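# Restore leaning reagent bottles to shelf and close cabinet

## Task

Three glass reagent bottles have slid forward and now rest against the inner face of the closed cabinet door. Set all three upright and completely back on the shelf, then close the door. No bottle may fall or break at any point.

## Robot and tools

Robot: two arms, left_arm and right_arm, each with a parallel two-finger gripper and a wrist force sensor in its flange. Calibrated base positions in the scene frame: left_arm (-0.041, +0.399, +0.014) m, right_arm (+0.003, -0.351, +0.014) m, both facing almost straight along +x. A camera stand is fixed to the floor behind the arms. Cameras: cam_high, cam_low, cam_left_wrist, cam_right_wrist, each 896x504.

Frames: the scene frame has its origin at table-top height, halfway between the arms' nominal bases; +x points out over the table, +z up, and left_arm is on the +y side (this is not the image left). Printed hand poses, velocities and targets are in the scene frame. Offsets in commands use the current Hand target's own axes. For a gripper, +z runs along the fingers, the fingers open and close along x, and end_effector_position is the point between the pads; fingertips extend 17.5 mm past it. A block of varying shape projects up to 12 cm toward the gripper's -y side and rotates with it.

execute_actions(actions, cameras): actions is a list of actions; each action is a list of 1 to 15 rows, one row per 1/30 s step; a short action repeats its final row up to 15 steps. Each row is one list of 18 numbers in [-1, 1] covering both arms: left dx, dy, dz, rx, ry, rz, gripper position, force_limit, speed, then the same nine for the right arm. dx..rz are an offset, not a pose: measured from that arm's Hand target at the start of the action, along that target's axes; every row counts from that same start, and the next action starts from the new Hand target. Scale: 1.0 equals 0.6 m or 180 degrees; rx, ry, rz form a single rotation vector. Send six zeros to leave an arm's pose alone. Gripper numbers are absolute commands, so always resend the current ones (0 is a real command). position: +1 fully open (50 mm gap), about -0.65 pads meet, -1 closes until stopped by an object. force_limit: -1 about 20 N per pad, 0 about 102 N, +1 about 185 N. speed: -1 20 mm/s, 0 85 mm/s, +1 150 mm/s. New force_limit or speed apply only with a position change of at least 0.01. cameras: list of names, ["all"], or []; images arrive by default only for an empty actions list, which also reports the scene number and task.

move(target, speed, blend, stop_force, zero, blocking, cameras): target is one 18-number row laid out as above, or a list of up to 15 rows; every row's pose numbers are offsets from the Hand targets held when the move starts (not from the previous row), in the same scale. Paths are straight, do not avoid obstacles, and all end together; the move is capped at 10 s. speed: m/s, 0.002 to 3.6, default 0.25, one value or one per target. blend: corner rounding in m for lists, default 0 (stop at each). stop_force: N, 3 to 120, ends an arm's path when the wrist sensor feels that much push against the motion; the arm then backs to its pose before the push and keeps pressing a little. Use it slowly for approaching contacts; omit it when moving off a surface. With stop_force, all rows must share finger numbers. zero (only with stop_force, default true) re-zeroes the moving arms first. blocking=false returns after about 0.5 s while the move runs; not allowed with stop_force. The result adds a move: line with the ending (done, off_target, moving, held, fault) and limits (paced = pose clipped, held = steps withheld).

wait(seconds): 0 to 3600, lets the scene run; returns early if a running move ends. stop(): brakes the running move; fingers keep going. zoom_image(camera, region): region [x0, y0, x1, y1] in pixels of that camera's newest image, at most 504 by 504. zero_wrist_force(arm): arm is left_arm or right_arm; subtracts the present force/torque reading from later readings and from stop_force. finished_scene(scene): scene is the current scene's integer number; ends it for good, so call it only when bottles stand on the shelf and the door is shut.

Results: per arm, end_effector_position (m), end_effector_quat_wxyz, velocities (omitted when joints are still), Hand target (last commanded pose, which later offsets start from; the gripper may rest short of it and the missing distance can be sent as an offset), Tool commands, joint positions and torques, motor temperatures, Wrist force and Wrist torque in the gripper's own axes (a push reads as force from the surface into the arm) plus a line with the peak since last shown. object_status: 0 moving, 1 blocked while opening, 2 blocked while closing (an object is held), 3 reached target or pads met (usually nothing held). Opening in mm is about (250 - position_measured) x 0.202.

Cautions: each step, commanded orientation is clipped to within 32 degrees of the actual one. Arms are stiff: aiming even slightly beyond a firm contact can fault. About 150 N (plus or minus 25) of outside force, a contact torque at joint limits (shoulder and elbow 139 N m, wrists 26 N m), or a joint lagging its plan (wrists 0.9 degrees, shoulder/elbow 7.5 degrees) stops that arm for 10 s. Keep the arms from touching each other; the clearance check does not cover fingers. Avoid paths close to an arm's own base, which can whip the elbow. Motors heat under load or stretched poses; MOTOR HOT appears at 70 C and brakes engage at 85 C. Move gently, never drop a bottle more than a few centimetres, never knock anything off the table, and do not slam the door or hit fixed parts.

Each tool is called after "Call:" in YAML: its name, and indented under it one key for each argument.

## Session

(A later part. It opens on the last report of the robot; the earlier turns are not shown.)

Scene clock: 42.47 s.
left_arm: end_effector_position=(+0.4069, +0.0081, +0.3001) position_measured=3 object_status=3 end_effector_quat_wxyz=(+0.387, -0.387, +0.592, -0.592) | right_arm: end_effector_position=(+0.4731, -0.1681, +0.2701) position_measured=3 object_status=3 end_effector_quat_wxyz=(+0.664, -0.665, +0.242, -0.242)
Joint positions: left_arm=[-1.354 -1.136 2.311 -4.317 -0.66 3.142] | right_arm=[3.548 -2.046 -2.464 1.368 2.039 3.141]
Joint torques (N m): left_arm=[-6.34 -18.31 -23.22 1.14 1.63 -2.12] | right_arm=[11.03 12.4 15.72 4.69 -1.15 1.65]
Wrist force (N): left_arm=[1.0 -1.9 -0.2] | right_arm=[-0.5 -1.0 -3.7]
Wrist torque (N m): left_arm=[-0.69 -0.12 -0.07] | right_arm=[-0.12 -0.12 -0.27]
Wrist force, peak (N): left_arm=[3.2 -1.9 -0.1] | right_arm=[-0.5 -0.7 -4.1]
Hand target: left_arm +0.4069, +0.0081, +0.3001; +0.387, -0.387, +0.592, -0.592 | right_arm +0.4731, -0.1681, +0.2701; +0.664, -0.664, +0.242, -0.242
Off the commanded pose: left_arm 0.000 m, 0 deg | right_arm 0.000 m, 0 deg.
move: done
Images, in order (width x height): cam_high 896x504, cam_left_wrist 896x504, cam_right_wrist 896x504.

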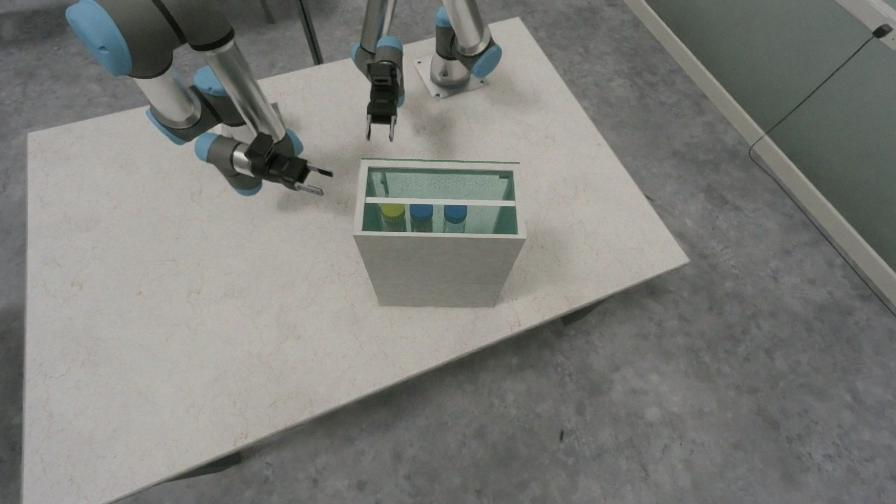

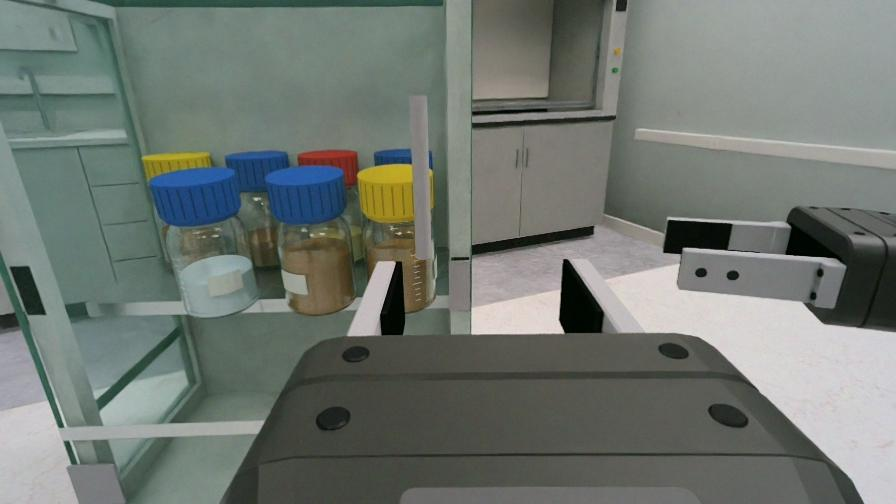

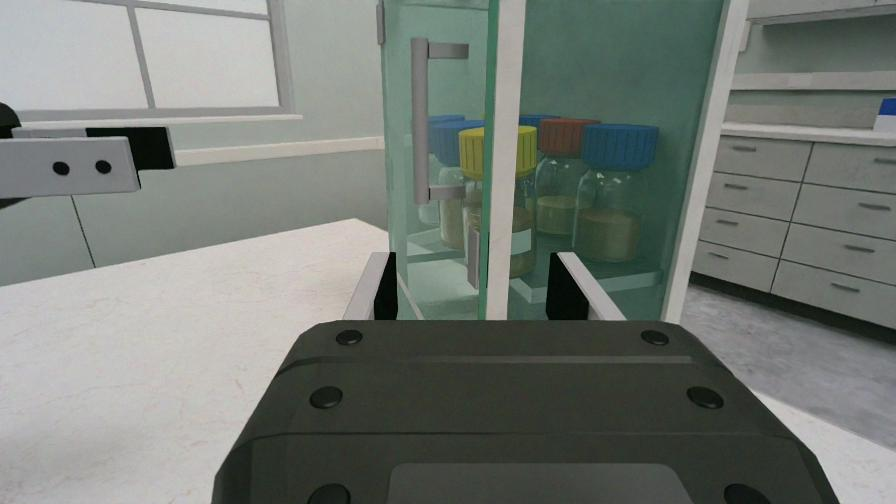

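Call:
move:
  target: [-0.0467,0,0.0833,0,0,0,1,1,1,0.0123,0.045,0.122,-0.0349,-0.0349,0.4992,0.15,0,0]
  speed: 0.25
  cameras: ["cam_left_wrist","cam_right_wrist","cam_high"]

Scene clock: 55.07 s.
left_arm: end_effector_position=(+0.4640, +0.0137, +0.3001) position_measured=3 object_status=3 end_effector_quat_wxyz=(+0.387, -0.387, +0.592, -0.592) | right_arm: end_effector_position=(+0.5258, -0.1168, +0.2431) position_measured=130 object_status=3 end_effector_quat_wxyz=(+0.618, -0.343, +0.619, +0.342)
Joint positions: left_arm=[-1.194 -1.093 2.217 -4.266 -0.821 3.142] | right_arm=[3.536 -2.203 -2.222 1.283 2.191 4.712]
Joint torques (N m): left_arm=[7.35 -21.28 -24.1 0.95 -1.56 -2.38] | right_arm=[11.53 22.45 17.93 4.37 1.42 1.58]
Wrist force (N): left_arm=[0.8 -2.1 0.2] | right_arm=[1.2 -0.8 -2.8]
Wrist torque (N m): left_arm=[-0.72 -0.08 -0.08] | right_arm=[-0.04 -0.47 0.10]
Wrist force, peak (N): left_arm=[1.1 -2.2 -0.1] | right_arm=[-0.5 -0.8 -4.2]
Hand target: left_arm +0.4640, +0.0137, +0.3001; +0.387, -0.387, +0.592, -0.592 | right_arm +0.5258, -0.1168, +0.2431; +0.618, -0.342, +0.619, +0.343
Off the commanded pose: left_arm 0.000 m, 0 deg | right_arm 0.000 m, 0 deg.
move: done
Images, in order (width x height): cam_high 896x504, cam_left_wrist 896x504, cam_right_wrist 896x504.

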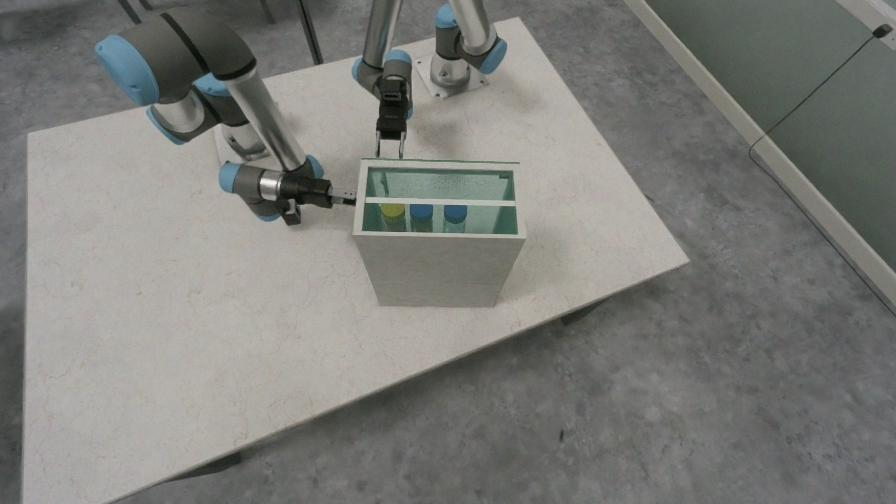

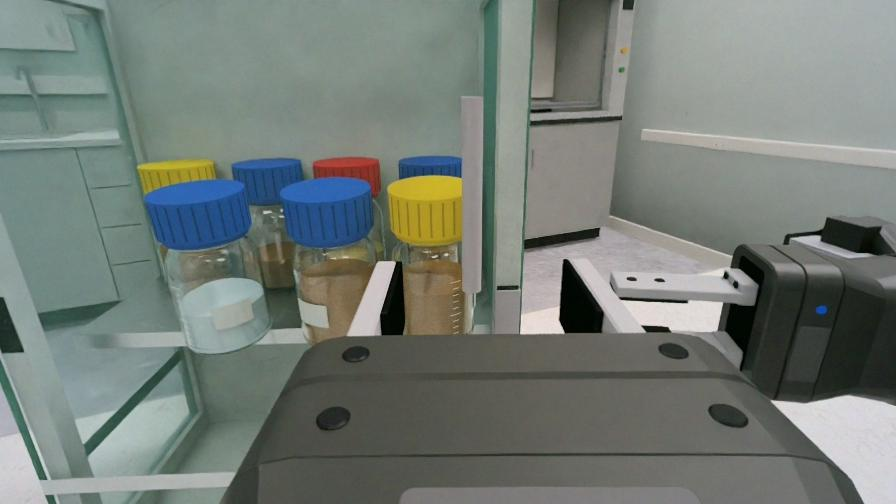

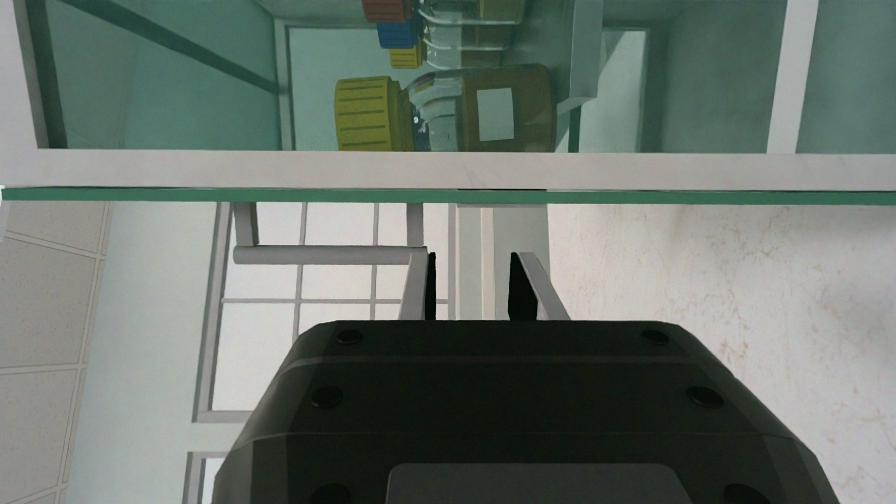

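Call:
zoom_image:
  camera: "cam_right_wrist"
  region: [220, 0, 720, 330]

Call:
zoom_image:
  camera: "cam_left_wrist"
  region: [360, 80, 800, 420]

Scaled by 1.008.

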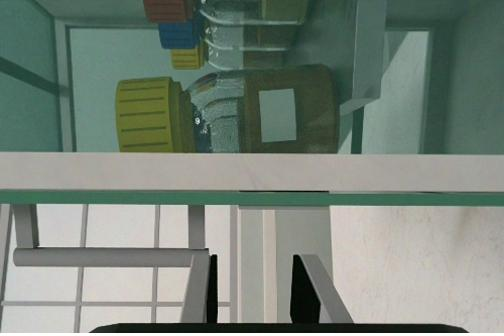

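Scaled by 1.145.

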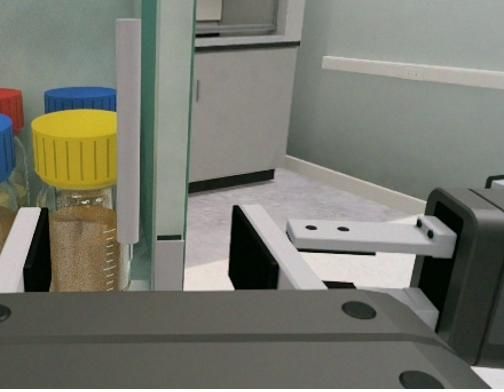

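Call:
move:
  target: [0,-0.03,0.1633,0,0,0,1,1,1,0,0,0,0,0,0,0.15,0,0]
  speed: 0.12
  stop_force: 15
  cameras: ["cam_left_wrist","cam_right_wrist"]

Scene clock: 58.77 s.
left_arm: end_effector_position=(+0.5537, -0.0255, +0.3182) position_measured=3 object_status=3 end_effector_quat_wxyz=(+0.387, -0.387, +0.592, -0.592) | right_arm: end_effector_position=(+0.5258, -0.1168, +0.2431) position_measured=130 object_status=3 end_effector_quat_wxyz=(+0.618, -0.342, +0.619, +0.343)
Joint positions: left_arm=[-1.045 -1.001 1.939 -4.08 -0.969 3.142] | right_arm=[3.536 -2.203 -2.222 1.283 2.191 4.713]
Joint torques (N m): left_arm=[6.28 -29.27 -27.91 0.64 -1.51 -2.3] | right_arm=[11 22.2 18.35 4.48 1.35 1.37]
Wrist force (N): left_arm=[0.9 -1.9 0.0] | right_arm=[1.5 -0.9 -2.8]
Wrist torque (N m): left_arm=[-0.70 -0.12 -0.08] | right_arm=[-0.07 -0.52 0.11]
Wrist force, peak (N): left_arm=[0.9 -2.2 0.7] | right_arm=[1.5 -0.9 -3.1]
Hand target: left_arm +0.5537, -0.0255, +0.3182; +0.387, -0.387, +0.592, -0.592 | right_arm +0.5258, -0.1168, +0.2431; +0.618, -0.342, +0.619, +0.343
Off the commanded pose: left_arm 0.000 m, 0 deg | right_arm 0.000 m, 0 deg.
move: done

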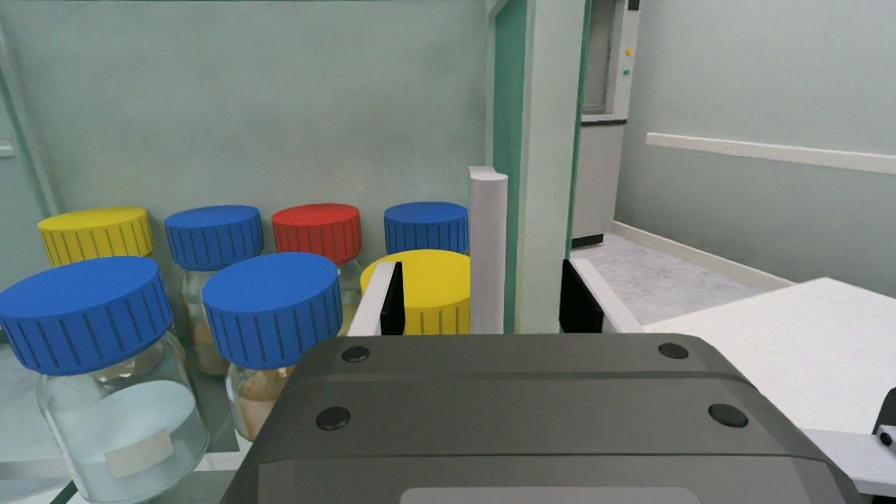

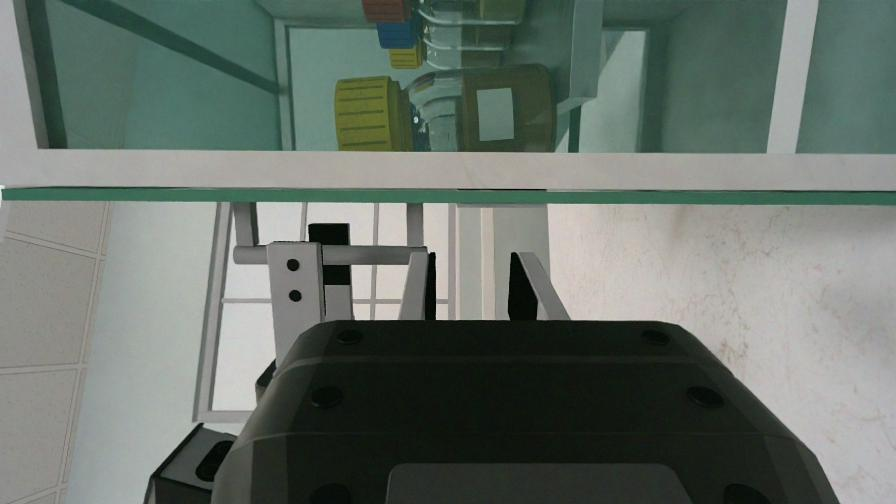

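Call:
execute_actions:
  actions:
    - [[0,0,0,0,0,0,-1,-0.7,-0.5,0,0,0,0,0,0,0.15,0,0]]
    - [[0,0,0,0,0,0,-1,-0.7,-0.5,0,0,0,0,0,0,0.15,0,0]]
  cameras: ["cam_right_wrist"]

Scene clock: 60.23 s.
left_arm: end_effector_position=(+0.5537, -0.0255, +0.3182) position_measured=204 object_status=2 end_effector_quat_wxyz=(+0.387, -0.387, +0.592, -0.592) | right_arm: end_effector_position=(+0.5258, -0.1168, +0.2431) position_measured=130 object_status=3 end_effector_quat_wxyz=(+0.618, -0.342, +0.619, +0.343)
Joint positions: left_arm=[-1.045 -1.001 1.939 -4.08 -0.969 3.142] | right_arm=[3.536 -2.203 -2.222 1.283 2.191 4.713]
Joint torques (N m): left_arm=[12.62 -30.75 -19.6 -2.26 6.94 -2.02] | right_arm=[11.39 22.86 18.7 4.35 1.27 1.47]
Wrist force (N): left_arm=[22.1 -4.2 -1.3] | right_arm=[1.2 -0.8 -2.8]
Wrist torque (N m): left_arm=[-0.71 0.09 -0.07] | right_arm=[-0.06 -0.47 0.11]
Wrist force, peak (N): left_arm=[22.1 -4.2 -1.3] | right_arm=[1.2 -1.0 -3.0]
Hand target: left_arm +0.5537, -0.0255, +0.3182; +0.387, -0.387, +0.592, -0.592 | right_arm +0.5258, -0.1168, +0.2431; +0.618, -0.342, +0.619, +0.343
Off the commanded pose: left_arm 0.000 m, 0 deg | right_arm 0.000 m, 0 deg.

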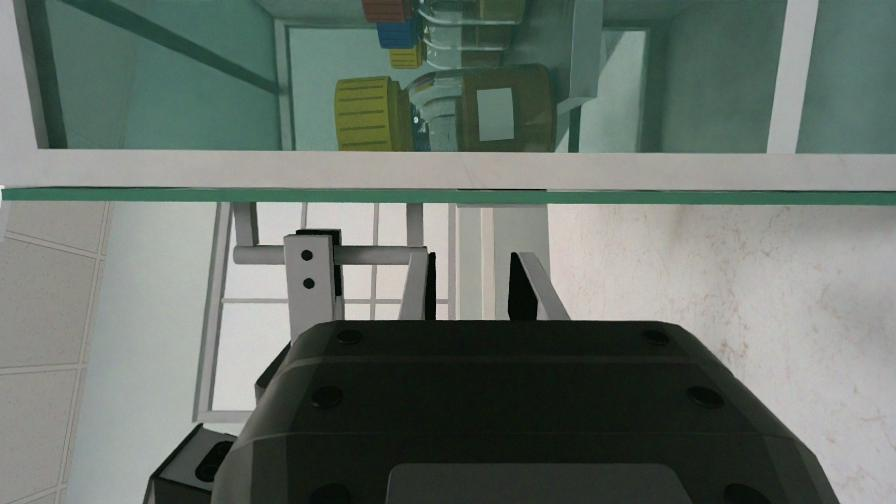

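Call:
move:
  target: [0.0004,0,-0.0168,0,0.0111,0,-1,-0.7,-0.5,0,0,0,0,0,0,0.15,0,0]
  speed: 0.03
  cameras: ["cam_left_wrist","cam_right_wrist"]

Scene clock: 65.13 s.
left_arm: end_effector_position=(+0.5445, -0.0216, +0.3181) position_measured=204 object_status=2 end_effector_quat_wxyz=(+0.377, -0.377, +0.598, -0.598) | right_arm: end_effector_position=(+0.5258, -0.1168, +0.2431) position_measured=130 object_status=3 end_effector_quat_wxyz=(+0.618, -0.342, +0.619, +0.343)
Joint positions: left_arm=[-1.041 -1.02 1.976 -4.098 -1.008 3.142] | right_arm=[3.536 -2.203 -2.222 1.283 2.191 4.713]
Joint torques (N m): left_arm=[-12.02 -52.54 -7.07 -4.33 -7.65 -0.93] | right_arm=[10.76 22.51 17.95 4.5 1.32 1.37]
Wrist force (N): left_arm=[-23.4 -0.2 2.9] | right_arm=[1.4 -0.9 -2.8]
Wrist torque (N m): left_arm=[-0.68 -0.21 -0.06] | right_arm=[-0.07 -0.50 0.11]
Wrist force, peak (N): left_arm=[24.3 -9.3 1.5] | right_arm=[1.3 -1.0 -3.1]
Hand target: left_arm +0.5444, -0.0217, +0.3181; +0.377, -0.377, +0.598, -0.598 | right_arm +0.5258, -0.1168, +0.2431; +0.618, -0.342, +0.619, +0.343
Off the commanded pose: left_arm 0.000 m, 0 deg | right_arm 0.000 m, 0 deg.
move: done

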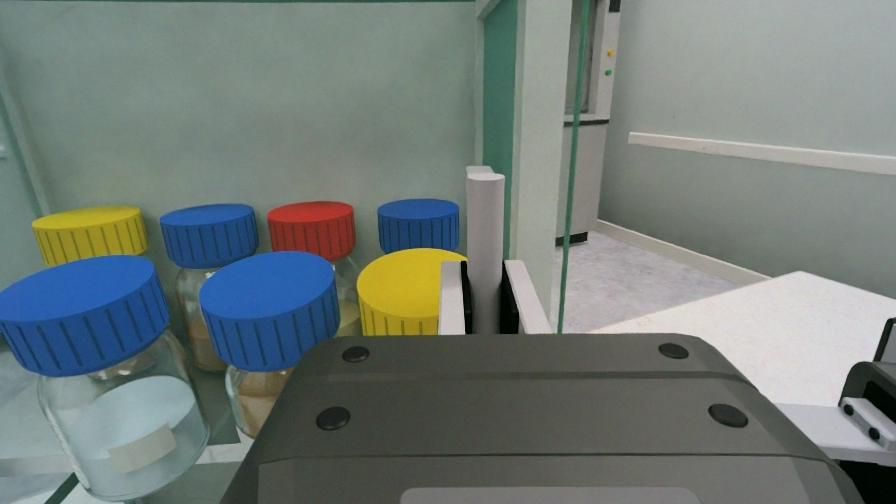

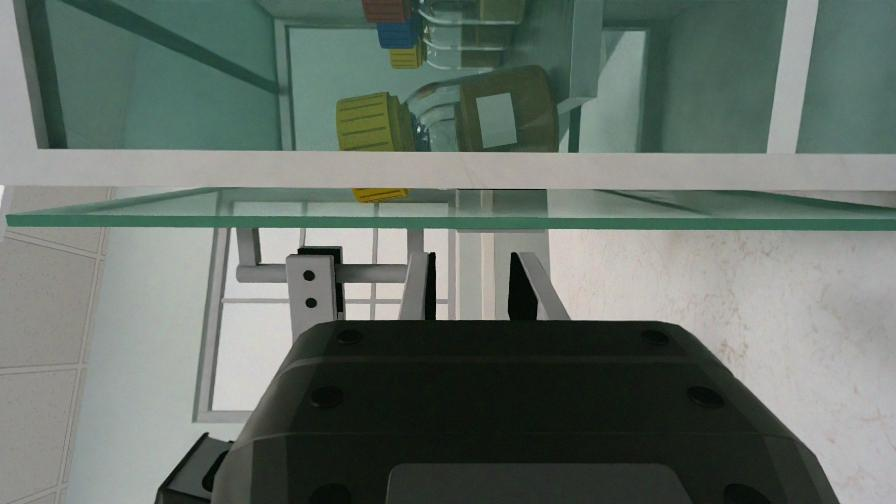

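Call:
move:
  target: [-0.0040,0,-0.02096,0,0.01389,0,-1,-0.7,-0.5,0,0,0,0,0,0,0.15,0,0]
  speed: 0.03
  cameras: ["cam_left_wrist","cam_right_wrist"]

Scene clock: 66.87 s.
left_arm: end_effector_position=(+0.5341, -0.0141, +0.3181) position_measured=204 object_status=2 end_effector_quat_wxyz=(+0.364, -0.364, +0.606, -0.606) end_effector_velocity=(-0.001, +0.001, -0.001) end_effector_angular_velocity=(+0.003, +0.001, -0.001) | right_arm: end_effector_position=(+0.5258, -0.1168, +0.2431) position_measured=130 object_status=3 end_effector_quat_wxyz=(+0.618, -0.342, +0.619, +0.343)
Joint positions: left_arm=[-1.03 -1.043 2.023 -4.121 -1.063 3.142] | right_arm=[3.536 -2.203 -2.222 1.283 2.191 4.713]
Joint velocities: left_arm=[0.001 -0.001 0.005 -0.001 -0.002 0] | right_arm=[within noise]
Joint torques (N m): left_arm=[1.56 -52.14 -4.69 -4.79 -3.31 -1.74] | right_arm=[10.37 22.4 18.24 4.37 1.28 1.38]
Wrist force (N): left_arm=[-6.4 -1.8 0.0] | right_arm=[1.6 -1.1 -2.7]
Wrist torque (N m): left_arm=[-0.73 -0.12 -0.07] | right_arm=[-0.10 -0.53 0.11]
Wrist force, peak (N): left_arm=[-27.1 0.5 3.6] | right_arm=[1.3 -1.0 -3.0]
Hand target: left_arm +0.5341, -0.0141, +0.3181; +0.364, -0.364, +0.606, -0.607 | right_arm +0.5258, -0.1168, +0.2431; +0.618, -0.342, +0.619, +0.343
Off the commanded pose: left_arm 0.000 m, 0 deg | right_arm 0.000 m, 0 deg.
move: done

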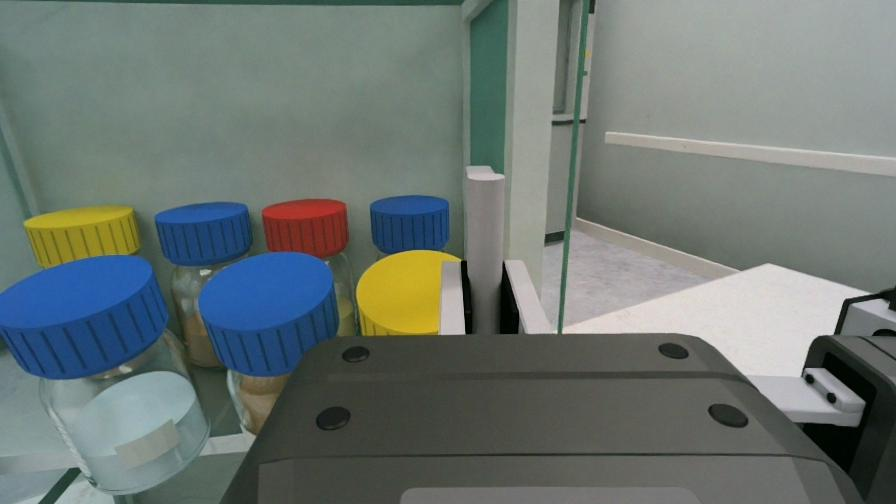

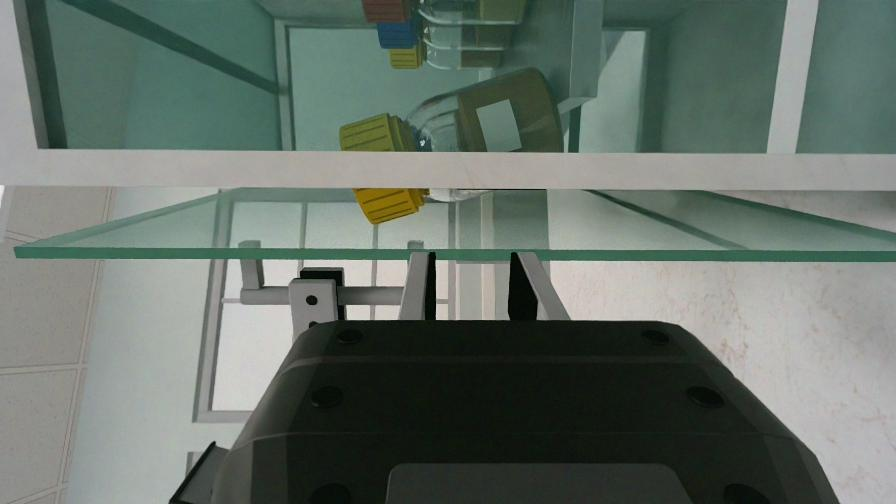

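Call:
move:
  target: [-0.0024,0,-0.01678,0,0.0111,0,-1,-0.7,-0.5,0.0202,0.0027,-0.0005,-0.0133,0,0,0.15,0,0]
  speed: 0.03
  cameras: ["cam_left_wrist","cam_right_wrist"]

Scene clock: 73.03 s.
left_arm: end_effector_position=(+0.5259, -0.0081, +0.3181) position_measured=204 object_status=2 end_effector_quat_wxyz=(+0.353, -0.353, +0.613, -0.613) | right_arm: end_effector_position=(+0.5243, -0.1162, +0.2310) position_measured=130 object_status=3 end_effector_quat_wxyz=(+0.611, -0.355, +0.611, +0.355)
Joint positions: left_arm=[-1.02 -1.061 2.058 -4.139 -1.108 3.142] | right_arm=[3.515 -2.243 -2.197 1.298 2.253 4.712]
Joint torques (N m): left_arm=[4.37 -50.8 -3.68 -5.05 -2.12 -2.23] | right_arm=[-11.44 23.82 16.93 4.29 1.47 1.08]
Wrist force (N): left_arm=[-2.0 -1.1 -0.1] | right_arm=[1.2 -1.0 -2.7]
Wrist torque (N m): left_arm=[-0.55 -0.18 -0.07] | right_arm=[-0.09 -0.48 0.09]
Wrist force, peak (N): left_arm=[-6.1 -1.7 0.1] | right_arm=[1.5 -0.8 -3.0]
Hand target: left_arm +0.5259, -0.0080, +0.3181; +0.353, -0.353, +0.613, -0.613 | right_arm +0.5243, -0.1162, +0.2310; +0.611, -0.355, +0.611, +0.355
Off the commanded pose: left_arm 0.000 m, 0 deg | right_arm 0.000 m, 0 deg.
move: done

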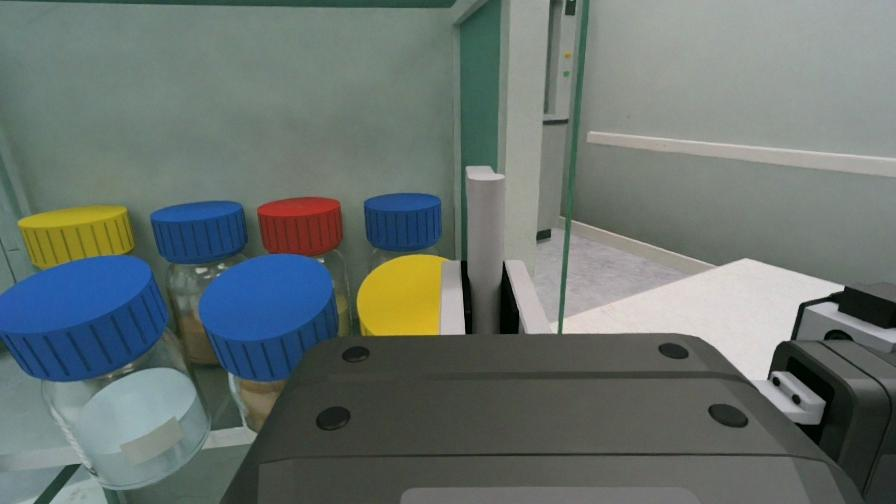

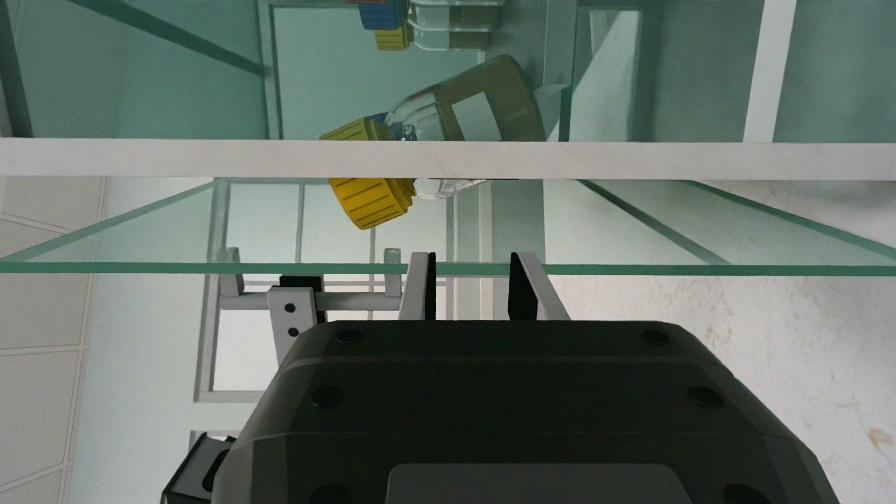

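Call:
move:
  target: [0,0,0,0,0,0,-1,-0.7,-0.5,0,-0.0025,0.0917,0,0,0,0.15,0,0]
  speed: 0.06
  stop_force: 8
  cameras: ["cam_left_wrist","cam_right_wrist"]

Scene clock: 78.07 s.
left_arm: end_effector_position=(+0.5259, -0.0080, +0.3181) position_measured=204 object_status=2 end_effector_quat_wxyz=(+0.353, -0.353, +0.613, -0.613) | right_arm: end_effector_position=(+0.5528, -0.0691, +0.2309) position_measured=130 object_status=3 end_effector_quat_wxyz=(+0.611, -0.355, +0.611, +0.355)
Joint positions: left_arm=[-1.02 -1.061 2.058 -4.139 -1.108 3.142] | right_arm=[3.597 -2.272 -2.102 1.233 2.171 4.713]
Joint torques (N m): left_arm=[4.46 -50.91 -2.98 -4.97 -2.15 -1] | right_arm=[11.68 26.17 19.73 -0.29 -1.2 -0.28]
Wrist force (N): left_arm=[-2.0 -1.0 -0.1] | right_arm=[1.3 -1.0 -2.8]
Wrist torque (N m): left_arm=[-0.53 -0.17 -0.06] | right_arm=[-0.08 -0.46 0.11]
Wrist force, peak (N): left_arm=[-2.0 -1.5 -0.3] | right_arm=[1.6 -1.2 -3.5]
Hand target: left_arm +0.5259, -0.0080, +0.3181; +0.353, -0.353, +0.613, -0.613 | right_arm +0.5528, -0.0691, +0.2309; +0.611, -0.355, +0.611, +0.355
Off the commanded pose: left_arm 0.000 m, 0 deg | right_arm 0.000 m, 0 deg.
move: done

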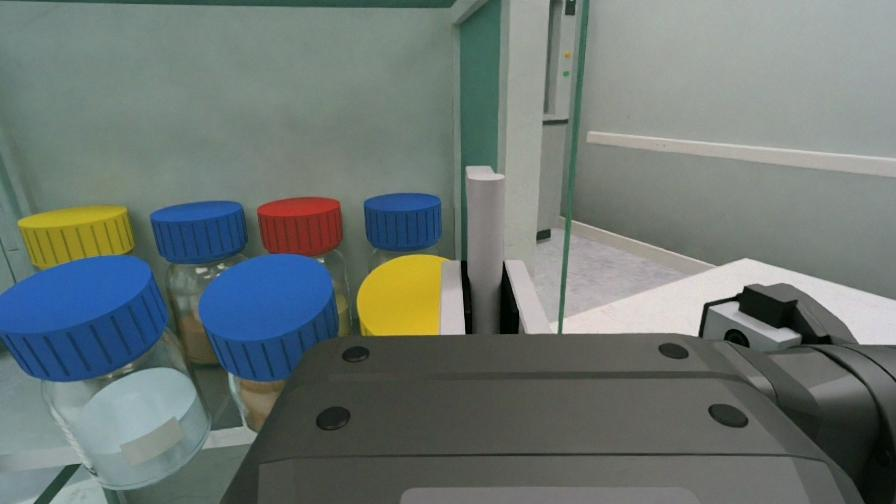

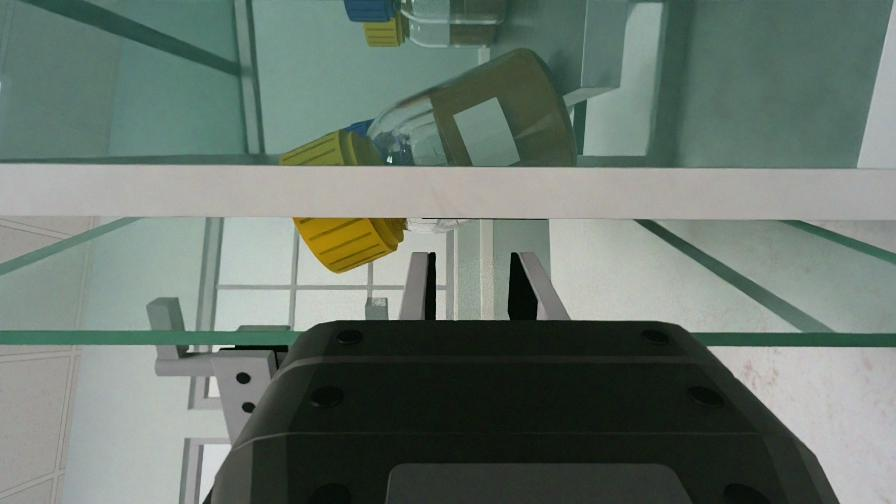

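Call:
move:
  target: [0,0,0,0,0,0,-1,-0.7,-0.5,0,0,0.0333,0,0,0,0.15,0,0]
  speed: 0.04
  stop_force: 8
  cameras: ["cam_right_wrist"]

Scene clock: 80.47 s.
left_arm: end_effector_position=(+0.5259, -0.0080, +0.3181) position_measured=204 object_status=2 end_effector_quat_wxyz=(+0.353, -0.353, +0.613, -0.613) | right_arm: end_effector_position=(+0.5627, -0.0518, +0.2309) position_measured=130 object_status=3 end_effector_quat_wxyz=(+0.611, -0.355, +0.611, +0.355)
Joint positions: left_arm=[-1.02 -1.061 2.058 -4.139 -1.108 3.142] | right_arm=[3.624 -2.285 -2.065 1.208 2.145 4.713]
Joint torques (N m): left_arm=[4.02 -50.13 -3.88 -4.87 -2.22 -0.33] | right_arm=[12.09 27.66 20.78 -0.17 -1.18 1]
Wrist force (N): left_arm=[-1.7 -0.9 -0.2] | right_arm=[1.3 -1.1 -3.1]
Wrist torque (N m): left_arm=[-0.52 -0.21 -0.07] | right_arm=[-0.11 -0.48 0.10]
Wrist force, peak (N): left_arm=[-2.2 -1.0 0.0] | right_arm=[1.2 -0.9 -3.4]
Hand target: left_arm +0.5259, -0.0080, +0.3181; +0.353, -0.353, +0.613, -0.613 | right_arm +0.5627, -0.0518, +0.2309; +0.611, -0.355, +0.611, +0.355
Off the commanded pose: left_arm 0.000 m, 0 deg | right_arm 0.000 m, 0 deg.
move: done

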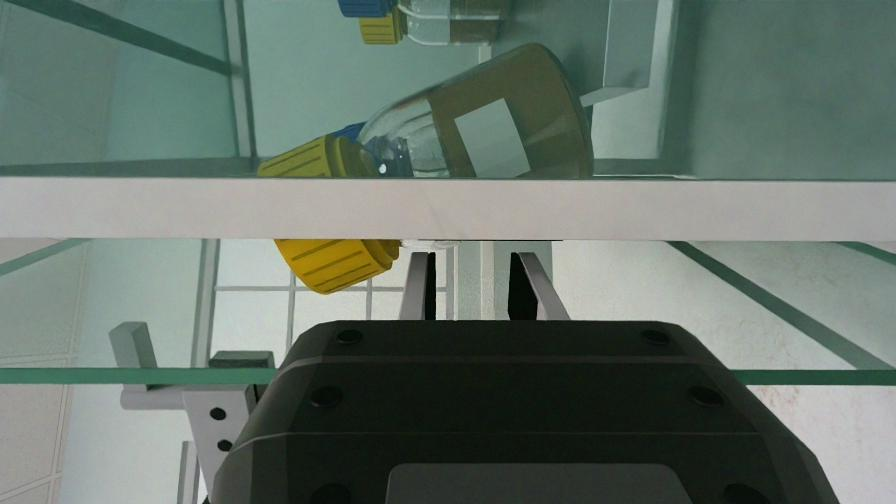

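Call:
move:
  target: [0,0,0,0,0,0,-1,-0.7,-0.5,0,-0.0118,0.0052,0.0833,0,0,0.15,0,0]
  speed: 0.05
  cameras: ["cam_right_wrist","cam_left_wrist"]

Scene clock: 84.93 s.
left_arm: end_effector_position=(+0.5259, -0.0080, +0.3181) position_measured=204 object_status=2 end_effector_quat_wxyz=(+0.353, -0.353, +0.613, -0.613) | right_arm: end_effector_position=(+0.5704, -0.0526, +0.2309) position_measured=130 object_status=3 end_effector_quat_wxyz=(+0.652, -0.273, +0.653, +0.273)
Joint positions: left_arm=[-1.02 -1.061 2.058 -4.139 -1.108 3.142] | right_arm=[3.771 -2.251 -2.171 1.28 1.737 4.713]
Joint torques (N m): left_arm=[4.23 -51.22 -4.17 -4.85 -2.2 0.8] | right_arm=[11.53 52.74 -0.62 4.9 -1.13 1.48]
Wrist force (N): left_arm=[-1.7 -1.1 -0.4] | right_arm=[1.1 -1.2 -2.7]
Wrist torque (N m): left_arm=[-0.55 -0.20 -0.07] | right_arm=[-0.12 -0.45 0.10]
Wrist force, peak (N): left_arm=[-1.9 -1.6 -0.3] | right_arm=[1.4 -0.9 -3.2]
Hand target: left_arm +0.5259, -0.0080, +0.3181; +0.353, -0.353, +0.613, -0.613 | right_arm +0.5704, -0.0526, +0.2309; +0.652, -0.273, +0.653, +0.273
Off the commanded pose: left_arm 0.000 m, 0 deg | right_arm 0.000 m, 0 deg.
move: done
Images, in order (width x height): cam_left_wrist 896x504, cam_right_wrist 896x504.

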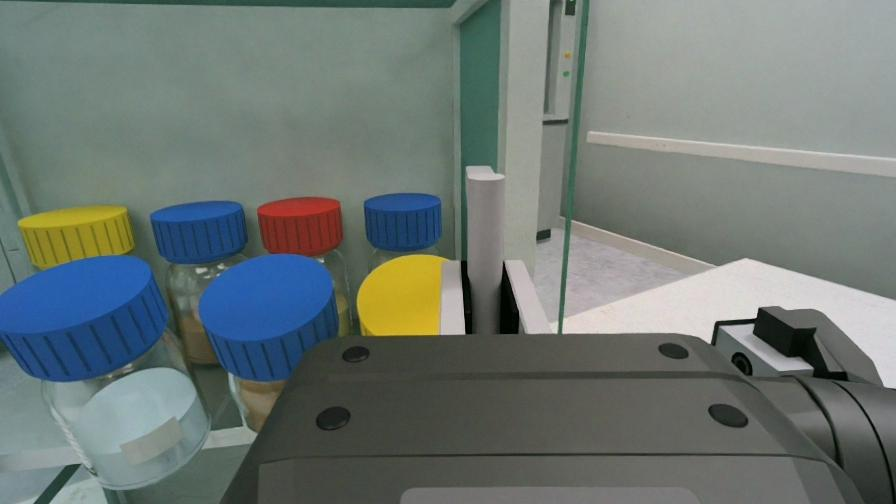

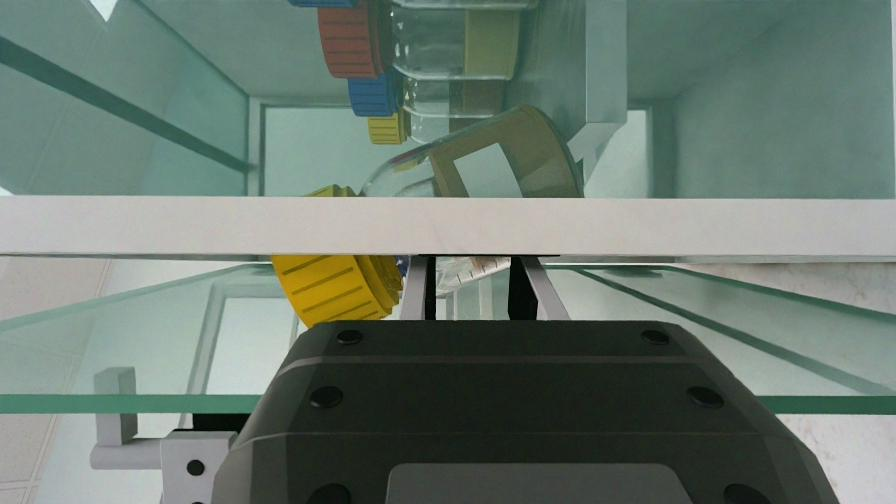

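Call:
move:
  target:
    - [0,0,0,0,0,0,-1,-0.7,-0.5,0,0.0102,-0.008,-0.0833,0,0,-0.62,0,0]
    - [0,0,0,0,0,0,-1,-0.7,-0.5,0.0267,0.0102,-0.008,-0.0833,0,0,-0.62,0,0]
    - [0,0,0,0,0,0,-1,-0.7,-0.5,0.0267,0.0175,0.0193,-0.0833,0,0,-0.62,0,0]
  speed: [0.06,0.04,0.03]
  blend: [0.003,0.002,0]
  cameras: ["cam_right_wrist","cam_left_wrist"]

Scene clock: 90.63 s.
left_arm: end_effector_position=(+0.5259, -0.0080, +0.3181) position_measured=204 object_status=2 end_effector_quat_wxyz=(+0.353, -0.353, +0.613, -0.613) | right_arm: end_effector_position=(+0.5710, -0.0371, +0.2149) position_measured=246 object_status=3 end_effector_quat_wxyz=(+0.611, -0.355, +0.611, +0.355)
Joint positions: left_arm=[-1.02 -1.061 2.058 -4.139 -1.108 3.142] | right_arm=[3.646 -2.335 -2.027 1.22 2.123 4.713]
Joint torques (N m): left_arm=[4.94 -50.89 -3.49 -4.79 -2.09 1.79] | right_arm=[11.73 29.46 20.75 -0.05 -1.02 1.4]
Wrist force (N): left_arm=[-1.7 -1.1 -0.2] | right_arm=[1.2 -1.0 -2.7]
Wrist torque (N m): left_arm=[-0.55 -0.21 -0.07] | right_arm=[-0.12 -0.45 0.11]
Wrist force, peak (N): left_arm=[-2.3 -1.2 0.1] | right_arm=[1.7 -1.2 -3.5]
Hand target: left_arm +0.5259, -0.0080, +0.3181; +0.353, -0.353, +0.613, -0.613 | right_arm +0.5711, -0.0370, +0.2149; +0.611, -0.355, +0.611, +0.355
Off the commanded pose: left_arm 0.000 m, 0 deg | right_arm 0.000 m, 0 deg.
move: done
Images, in order (width x height): cam_left_wrist 896x504, cam_right_wrist 896x504.

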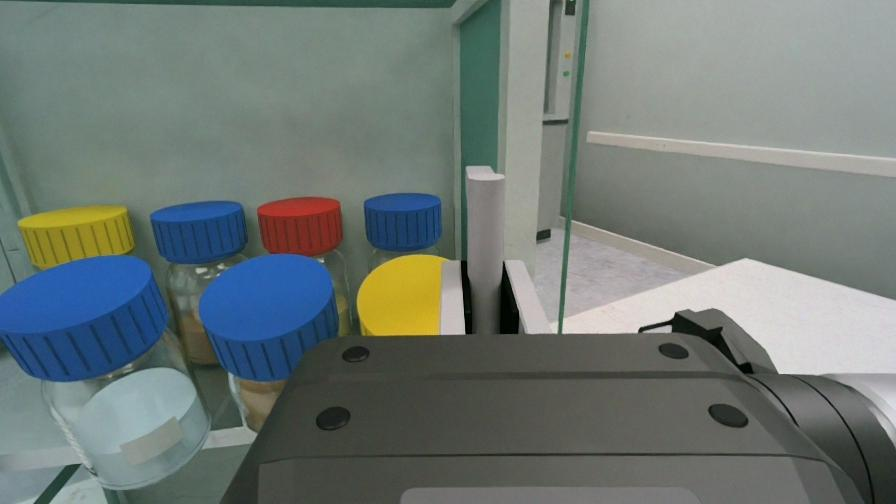

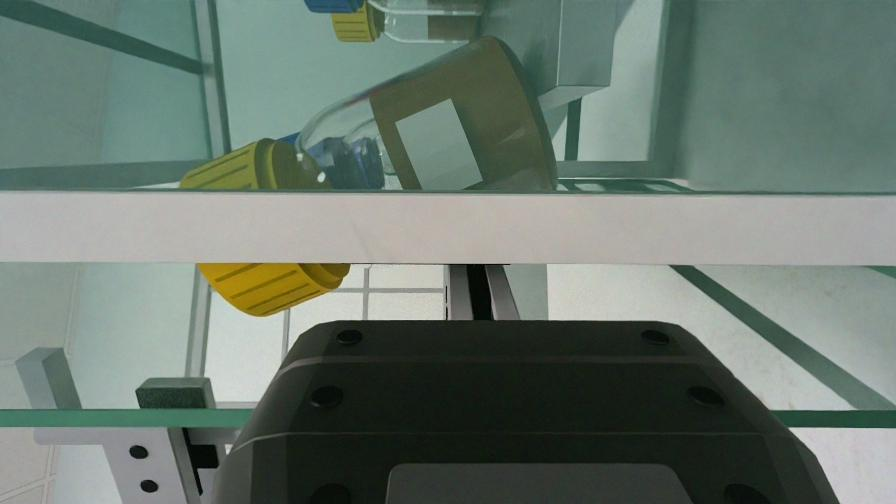

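Call:
move:
  target: [0,0,0,0,0,0,-1,-0.7,-0.5,-0.0333,0,0,0,0,0,0.15,0,-0.5]
  speed: 0.03
  cameras: ["cam_right_wrist"]

Scene clock: 93.23 s.
left_arm: end_effector_position=(+0.5259, -0.0080, +0.3181) position_measured=204 object_status=2 end_effector_quat_wxyz=(+0.353, -0.353, +0.613, -0.613) | right_arm: end_effector_position=(+0.5711, -0.0369, +0.2348) position_measured=130 object_status=3 end_effector_quat_wxyz=(+0.611, -0.355, +0.611, +0.355) end_effector_velocity=(+0.000, +0.000, +0.003) end_effector_angular_velocity=(+0.000, -0.002, +0.000)
Joint positions: left_arm=[-1.02 -1.061 2.058 -4.139 -1.108 3.142] | right_arm=[3.646 -2.286 -2.033 1.178 2.123 4.713]
Joint velocities: left_arm=[within noise] | right_arm=[0 0.005 0 -0.004 0 -0.001]
Joint torques (N m): left_arm=[3.5 -50.47 -3.62 -4.86 -2.03 1.88] | right_arm=[9.25 57.6 1.7 -0.19 -0.93 -0.46]
Wrist force (N): left_arm=[-2.0 -1.2 0.0] | right_arm=[1.4 -0.8 -3.1]
Wrist torque (N m): left_arm=[-0.57 -0.17 -0.07] | right_arm=[-0.14 -0.44 0.11]
Wrist force, peak (N): left_arm=[-1.8 -1.6 0.1] | right_arm=[2.2 -0.3 -3.2]
Hand target: left_arm +0.5259, -0.0080, +0.3181; +0.353, -0.353, +0.613, -0.613 | right_arm +0.5711, -0.0370, +0.2349; +0.611, -0.355, +0.611, +0.355
Off the commanded pose: left_arm 0.000 m, 0 deg | right_arm 0.000 m, 0 deg.
move: done

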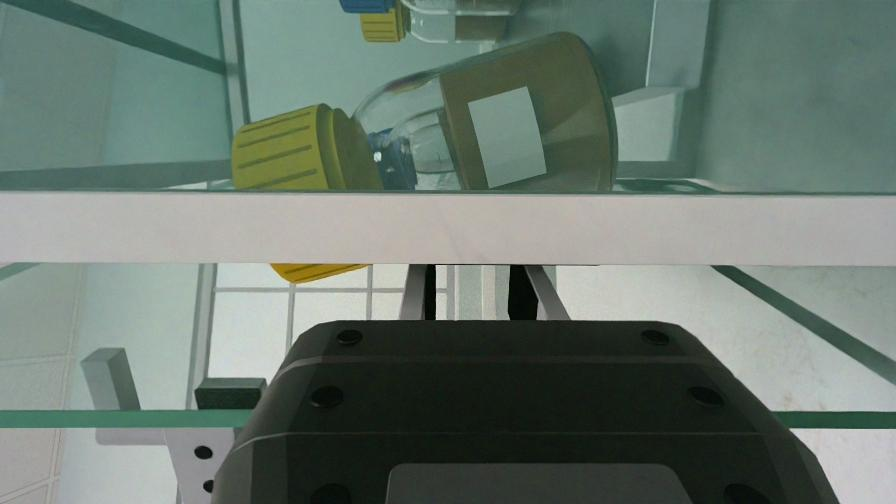

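Call:
move:
  target: [-0.0021,0,-0.01678,0,0.0111,0,-1,-0.7,-0.5,0,-0.0167,0.0017,0,0,0,0.15,0,-0.5]
  speed: 0.03
  cameras: ["cam_right_wrist","cam_left_wrist"]

Scene clock: 95.07 s.
left_arm: end_effector_position=(+0.5179, -0.0019, +0.3181) position_measured=204 object_status=2 end_effector_quat_wxyz=(+0.342, -0.342, +0.619, -0.619) | right_arm: end_effector_position=(+0.5802, -0.0410, +0.2350) position_measured=130 object_status=3 end_effector_quat_wxyz=(+0.611, -0.355, +0.611, +0.355)
Joint positions: left_arm=[-1.008 -1.078 2.092 -4.155 -1.155 3.142] | right_arm=[3.628 -2.295 -2.009 1.162 2.141 4.713]
Joint torques (N m): left_arm=[1.92 -49.85 -3.84 -5.23 -2.96 1.34] | right_arm=[-16.99 12.94 14.11 -6.96 -2.26 -0.74]
Wrist force (N): left_arm=[-4.5 -0.8 0.6] | right_arm=[-18.8 13.5 -7.9]
Wrist torque (N m): left_arm=[-0.56 -0.22 -0.07] | right_arm=[-0.28 -0.85 -0.33]
Wrist force, peak (N): left_arm=[-4.7 -0.6 0.3] | right_arm=[-18.8 13.5 -7.9]
Hand target: left_arm +0.5178, -0.0019, +0.3181; +0.342, -0.342, +0.619, -0.619 | right_arm +0.5803, -0.0410, +0.2349; +0.611, -0.355, +0.611, +0.355
Off the commanded pose: left_arm 0.000 m, 0 deg | right_arm 0.000 m, 0 deg.
move: done
Images, in order (width x height): cam_left_wrist 896x504, cam_right_wrist 896x504.

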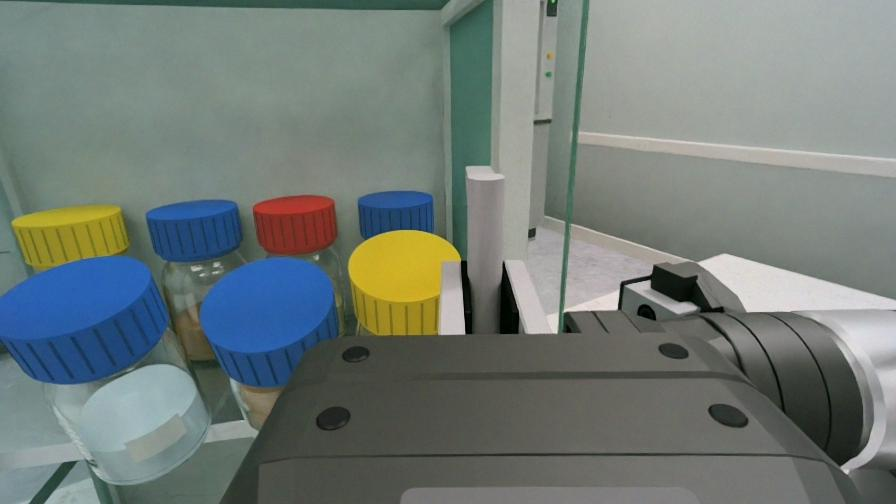

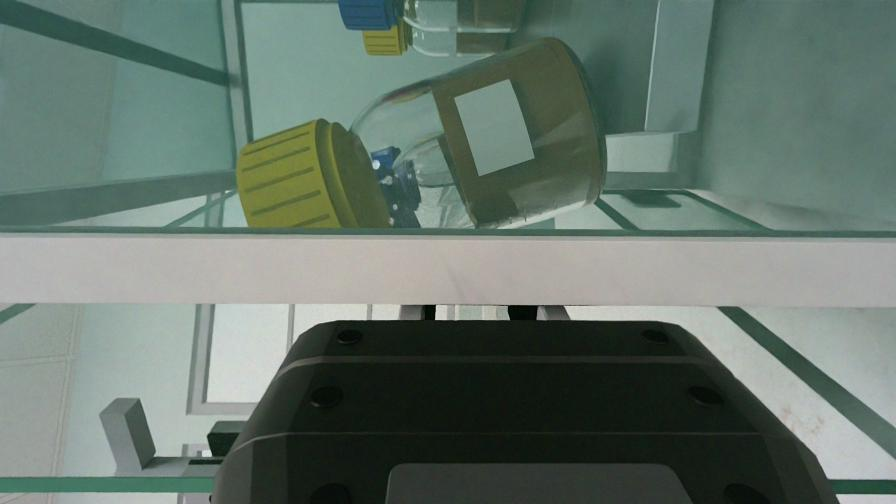

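Call:
zoom_image:
  camera: "cam_right_wrist"
  region: [200, 0, 720, 330]

Call:
zoom_image:
  camera: "cam_left_wrist"
  region: [180, 180, 600, 440]

Region (200, 0, 720, 330) is 520x330 pixels. A region can be at most 504 by 504 pixels.

Scaled by 1.200.

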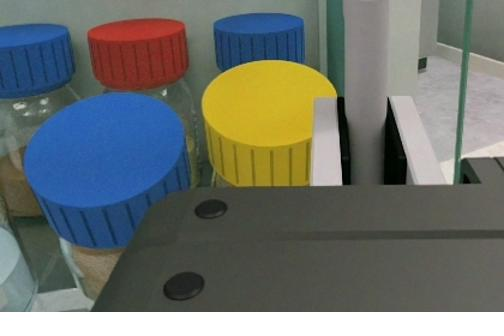

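Call:
zoom_image:
  camera: "cam_right_wrist"
  region: [210, 0, 710, 330]

Scaled by 1.008.

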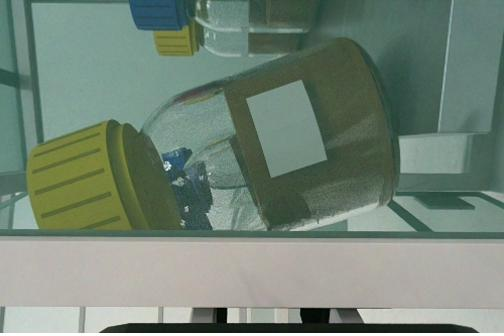

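Call:
move:
  target:
    - [0,0,0,0,0,0,-1,-0.7,-0.5,0,0.005,0,0,0,0,0.15,0,-0.5]
    - [0,0,0,0,0,0,-1,-0.7,-0.5,0.0167,0.005,0,0,0,0,0.15,0,-0.5]
  speed: 0.04
  blend: [0.002,0]
  cameras: ["cam_right_wrist"]

Scene clock: 98.23 s.
left_arm: end_effector_position=(+0.5178, -0.0019, +0.3181) position_measured=204 object_status=2 end_effector_quat_wxyz=(+0.342, -0.342, +0.619, -0.619) | right_arm: end_effector_position=(+0.5777, -0.0396, +0.2250) position_measured=130 object_status=3 end_effector_quat_wxyz=(+0.611, -0.355, +0.611, +0.355)
Joint positions: left_arm=[-1.008 -1.078 2.092 -4.156 -1.155 3.142] | right_arm=[3.633 -2.316 -2.012 1.187 2.135 4.712]
Joint torques (N m): left_arm=[2.3 -50.04 -4.16 -5.27 -3.02 -0.26] | right_arm=[12.06 27.97 21.05 4.53 1.41 1.09]
Wrist force (N): left_arm=[-4.6 -0.6 0.6] | right_arm=[1.7 -0.2 -2.9]
Wrist torque (N m): left_arm=[-0.55 -0.25 -0.07] | right_arm=[0.02 -0.52 0.14]
Wrist force, peak (N): left_arm=[-5.3 -0.7 0.9] | right_arm=[-35.9 27.8 -15.2]
Hand target: left_arm +0.5178, -0.0019, +0.3181; +0.342, -0.342, +0.619, -0.619 | right_arm +0.5777, -0.0395, +0.2249; +0.611, -0.355, +0.611, +0.355
Off the commanded pose: left_arm 0.000 m, 0 deg | right_arm 0.000 m, 0 deg.
move: done; blend cut to 0.0015 m at target 1

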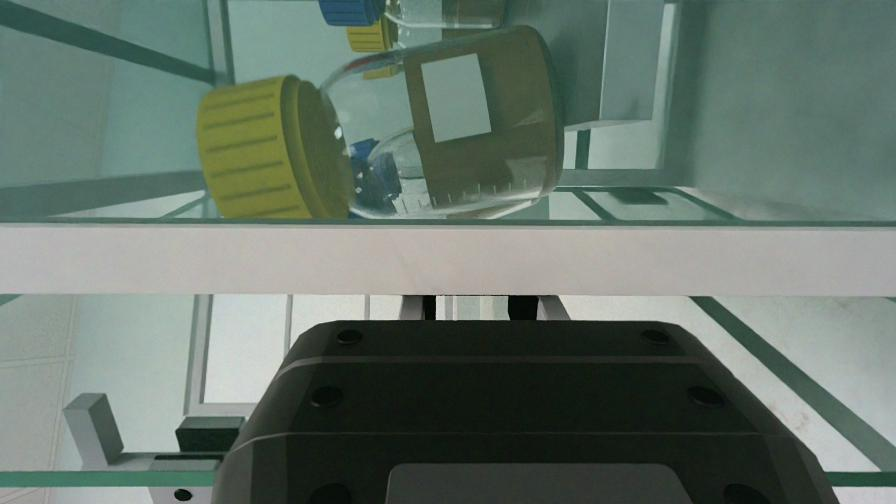

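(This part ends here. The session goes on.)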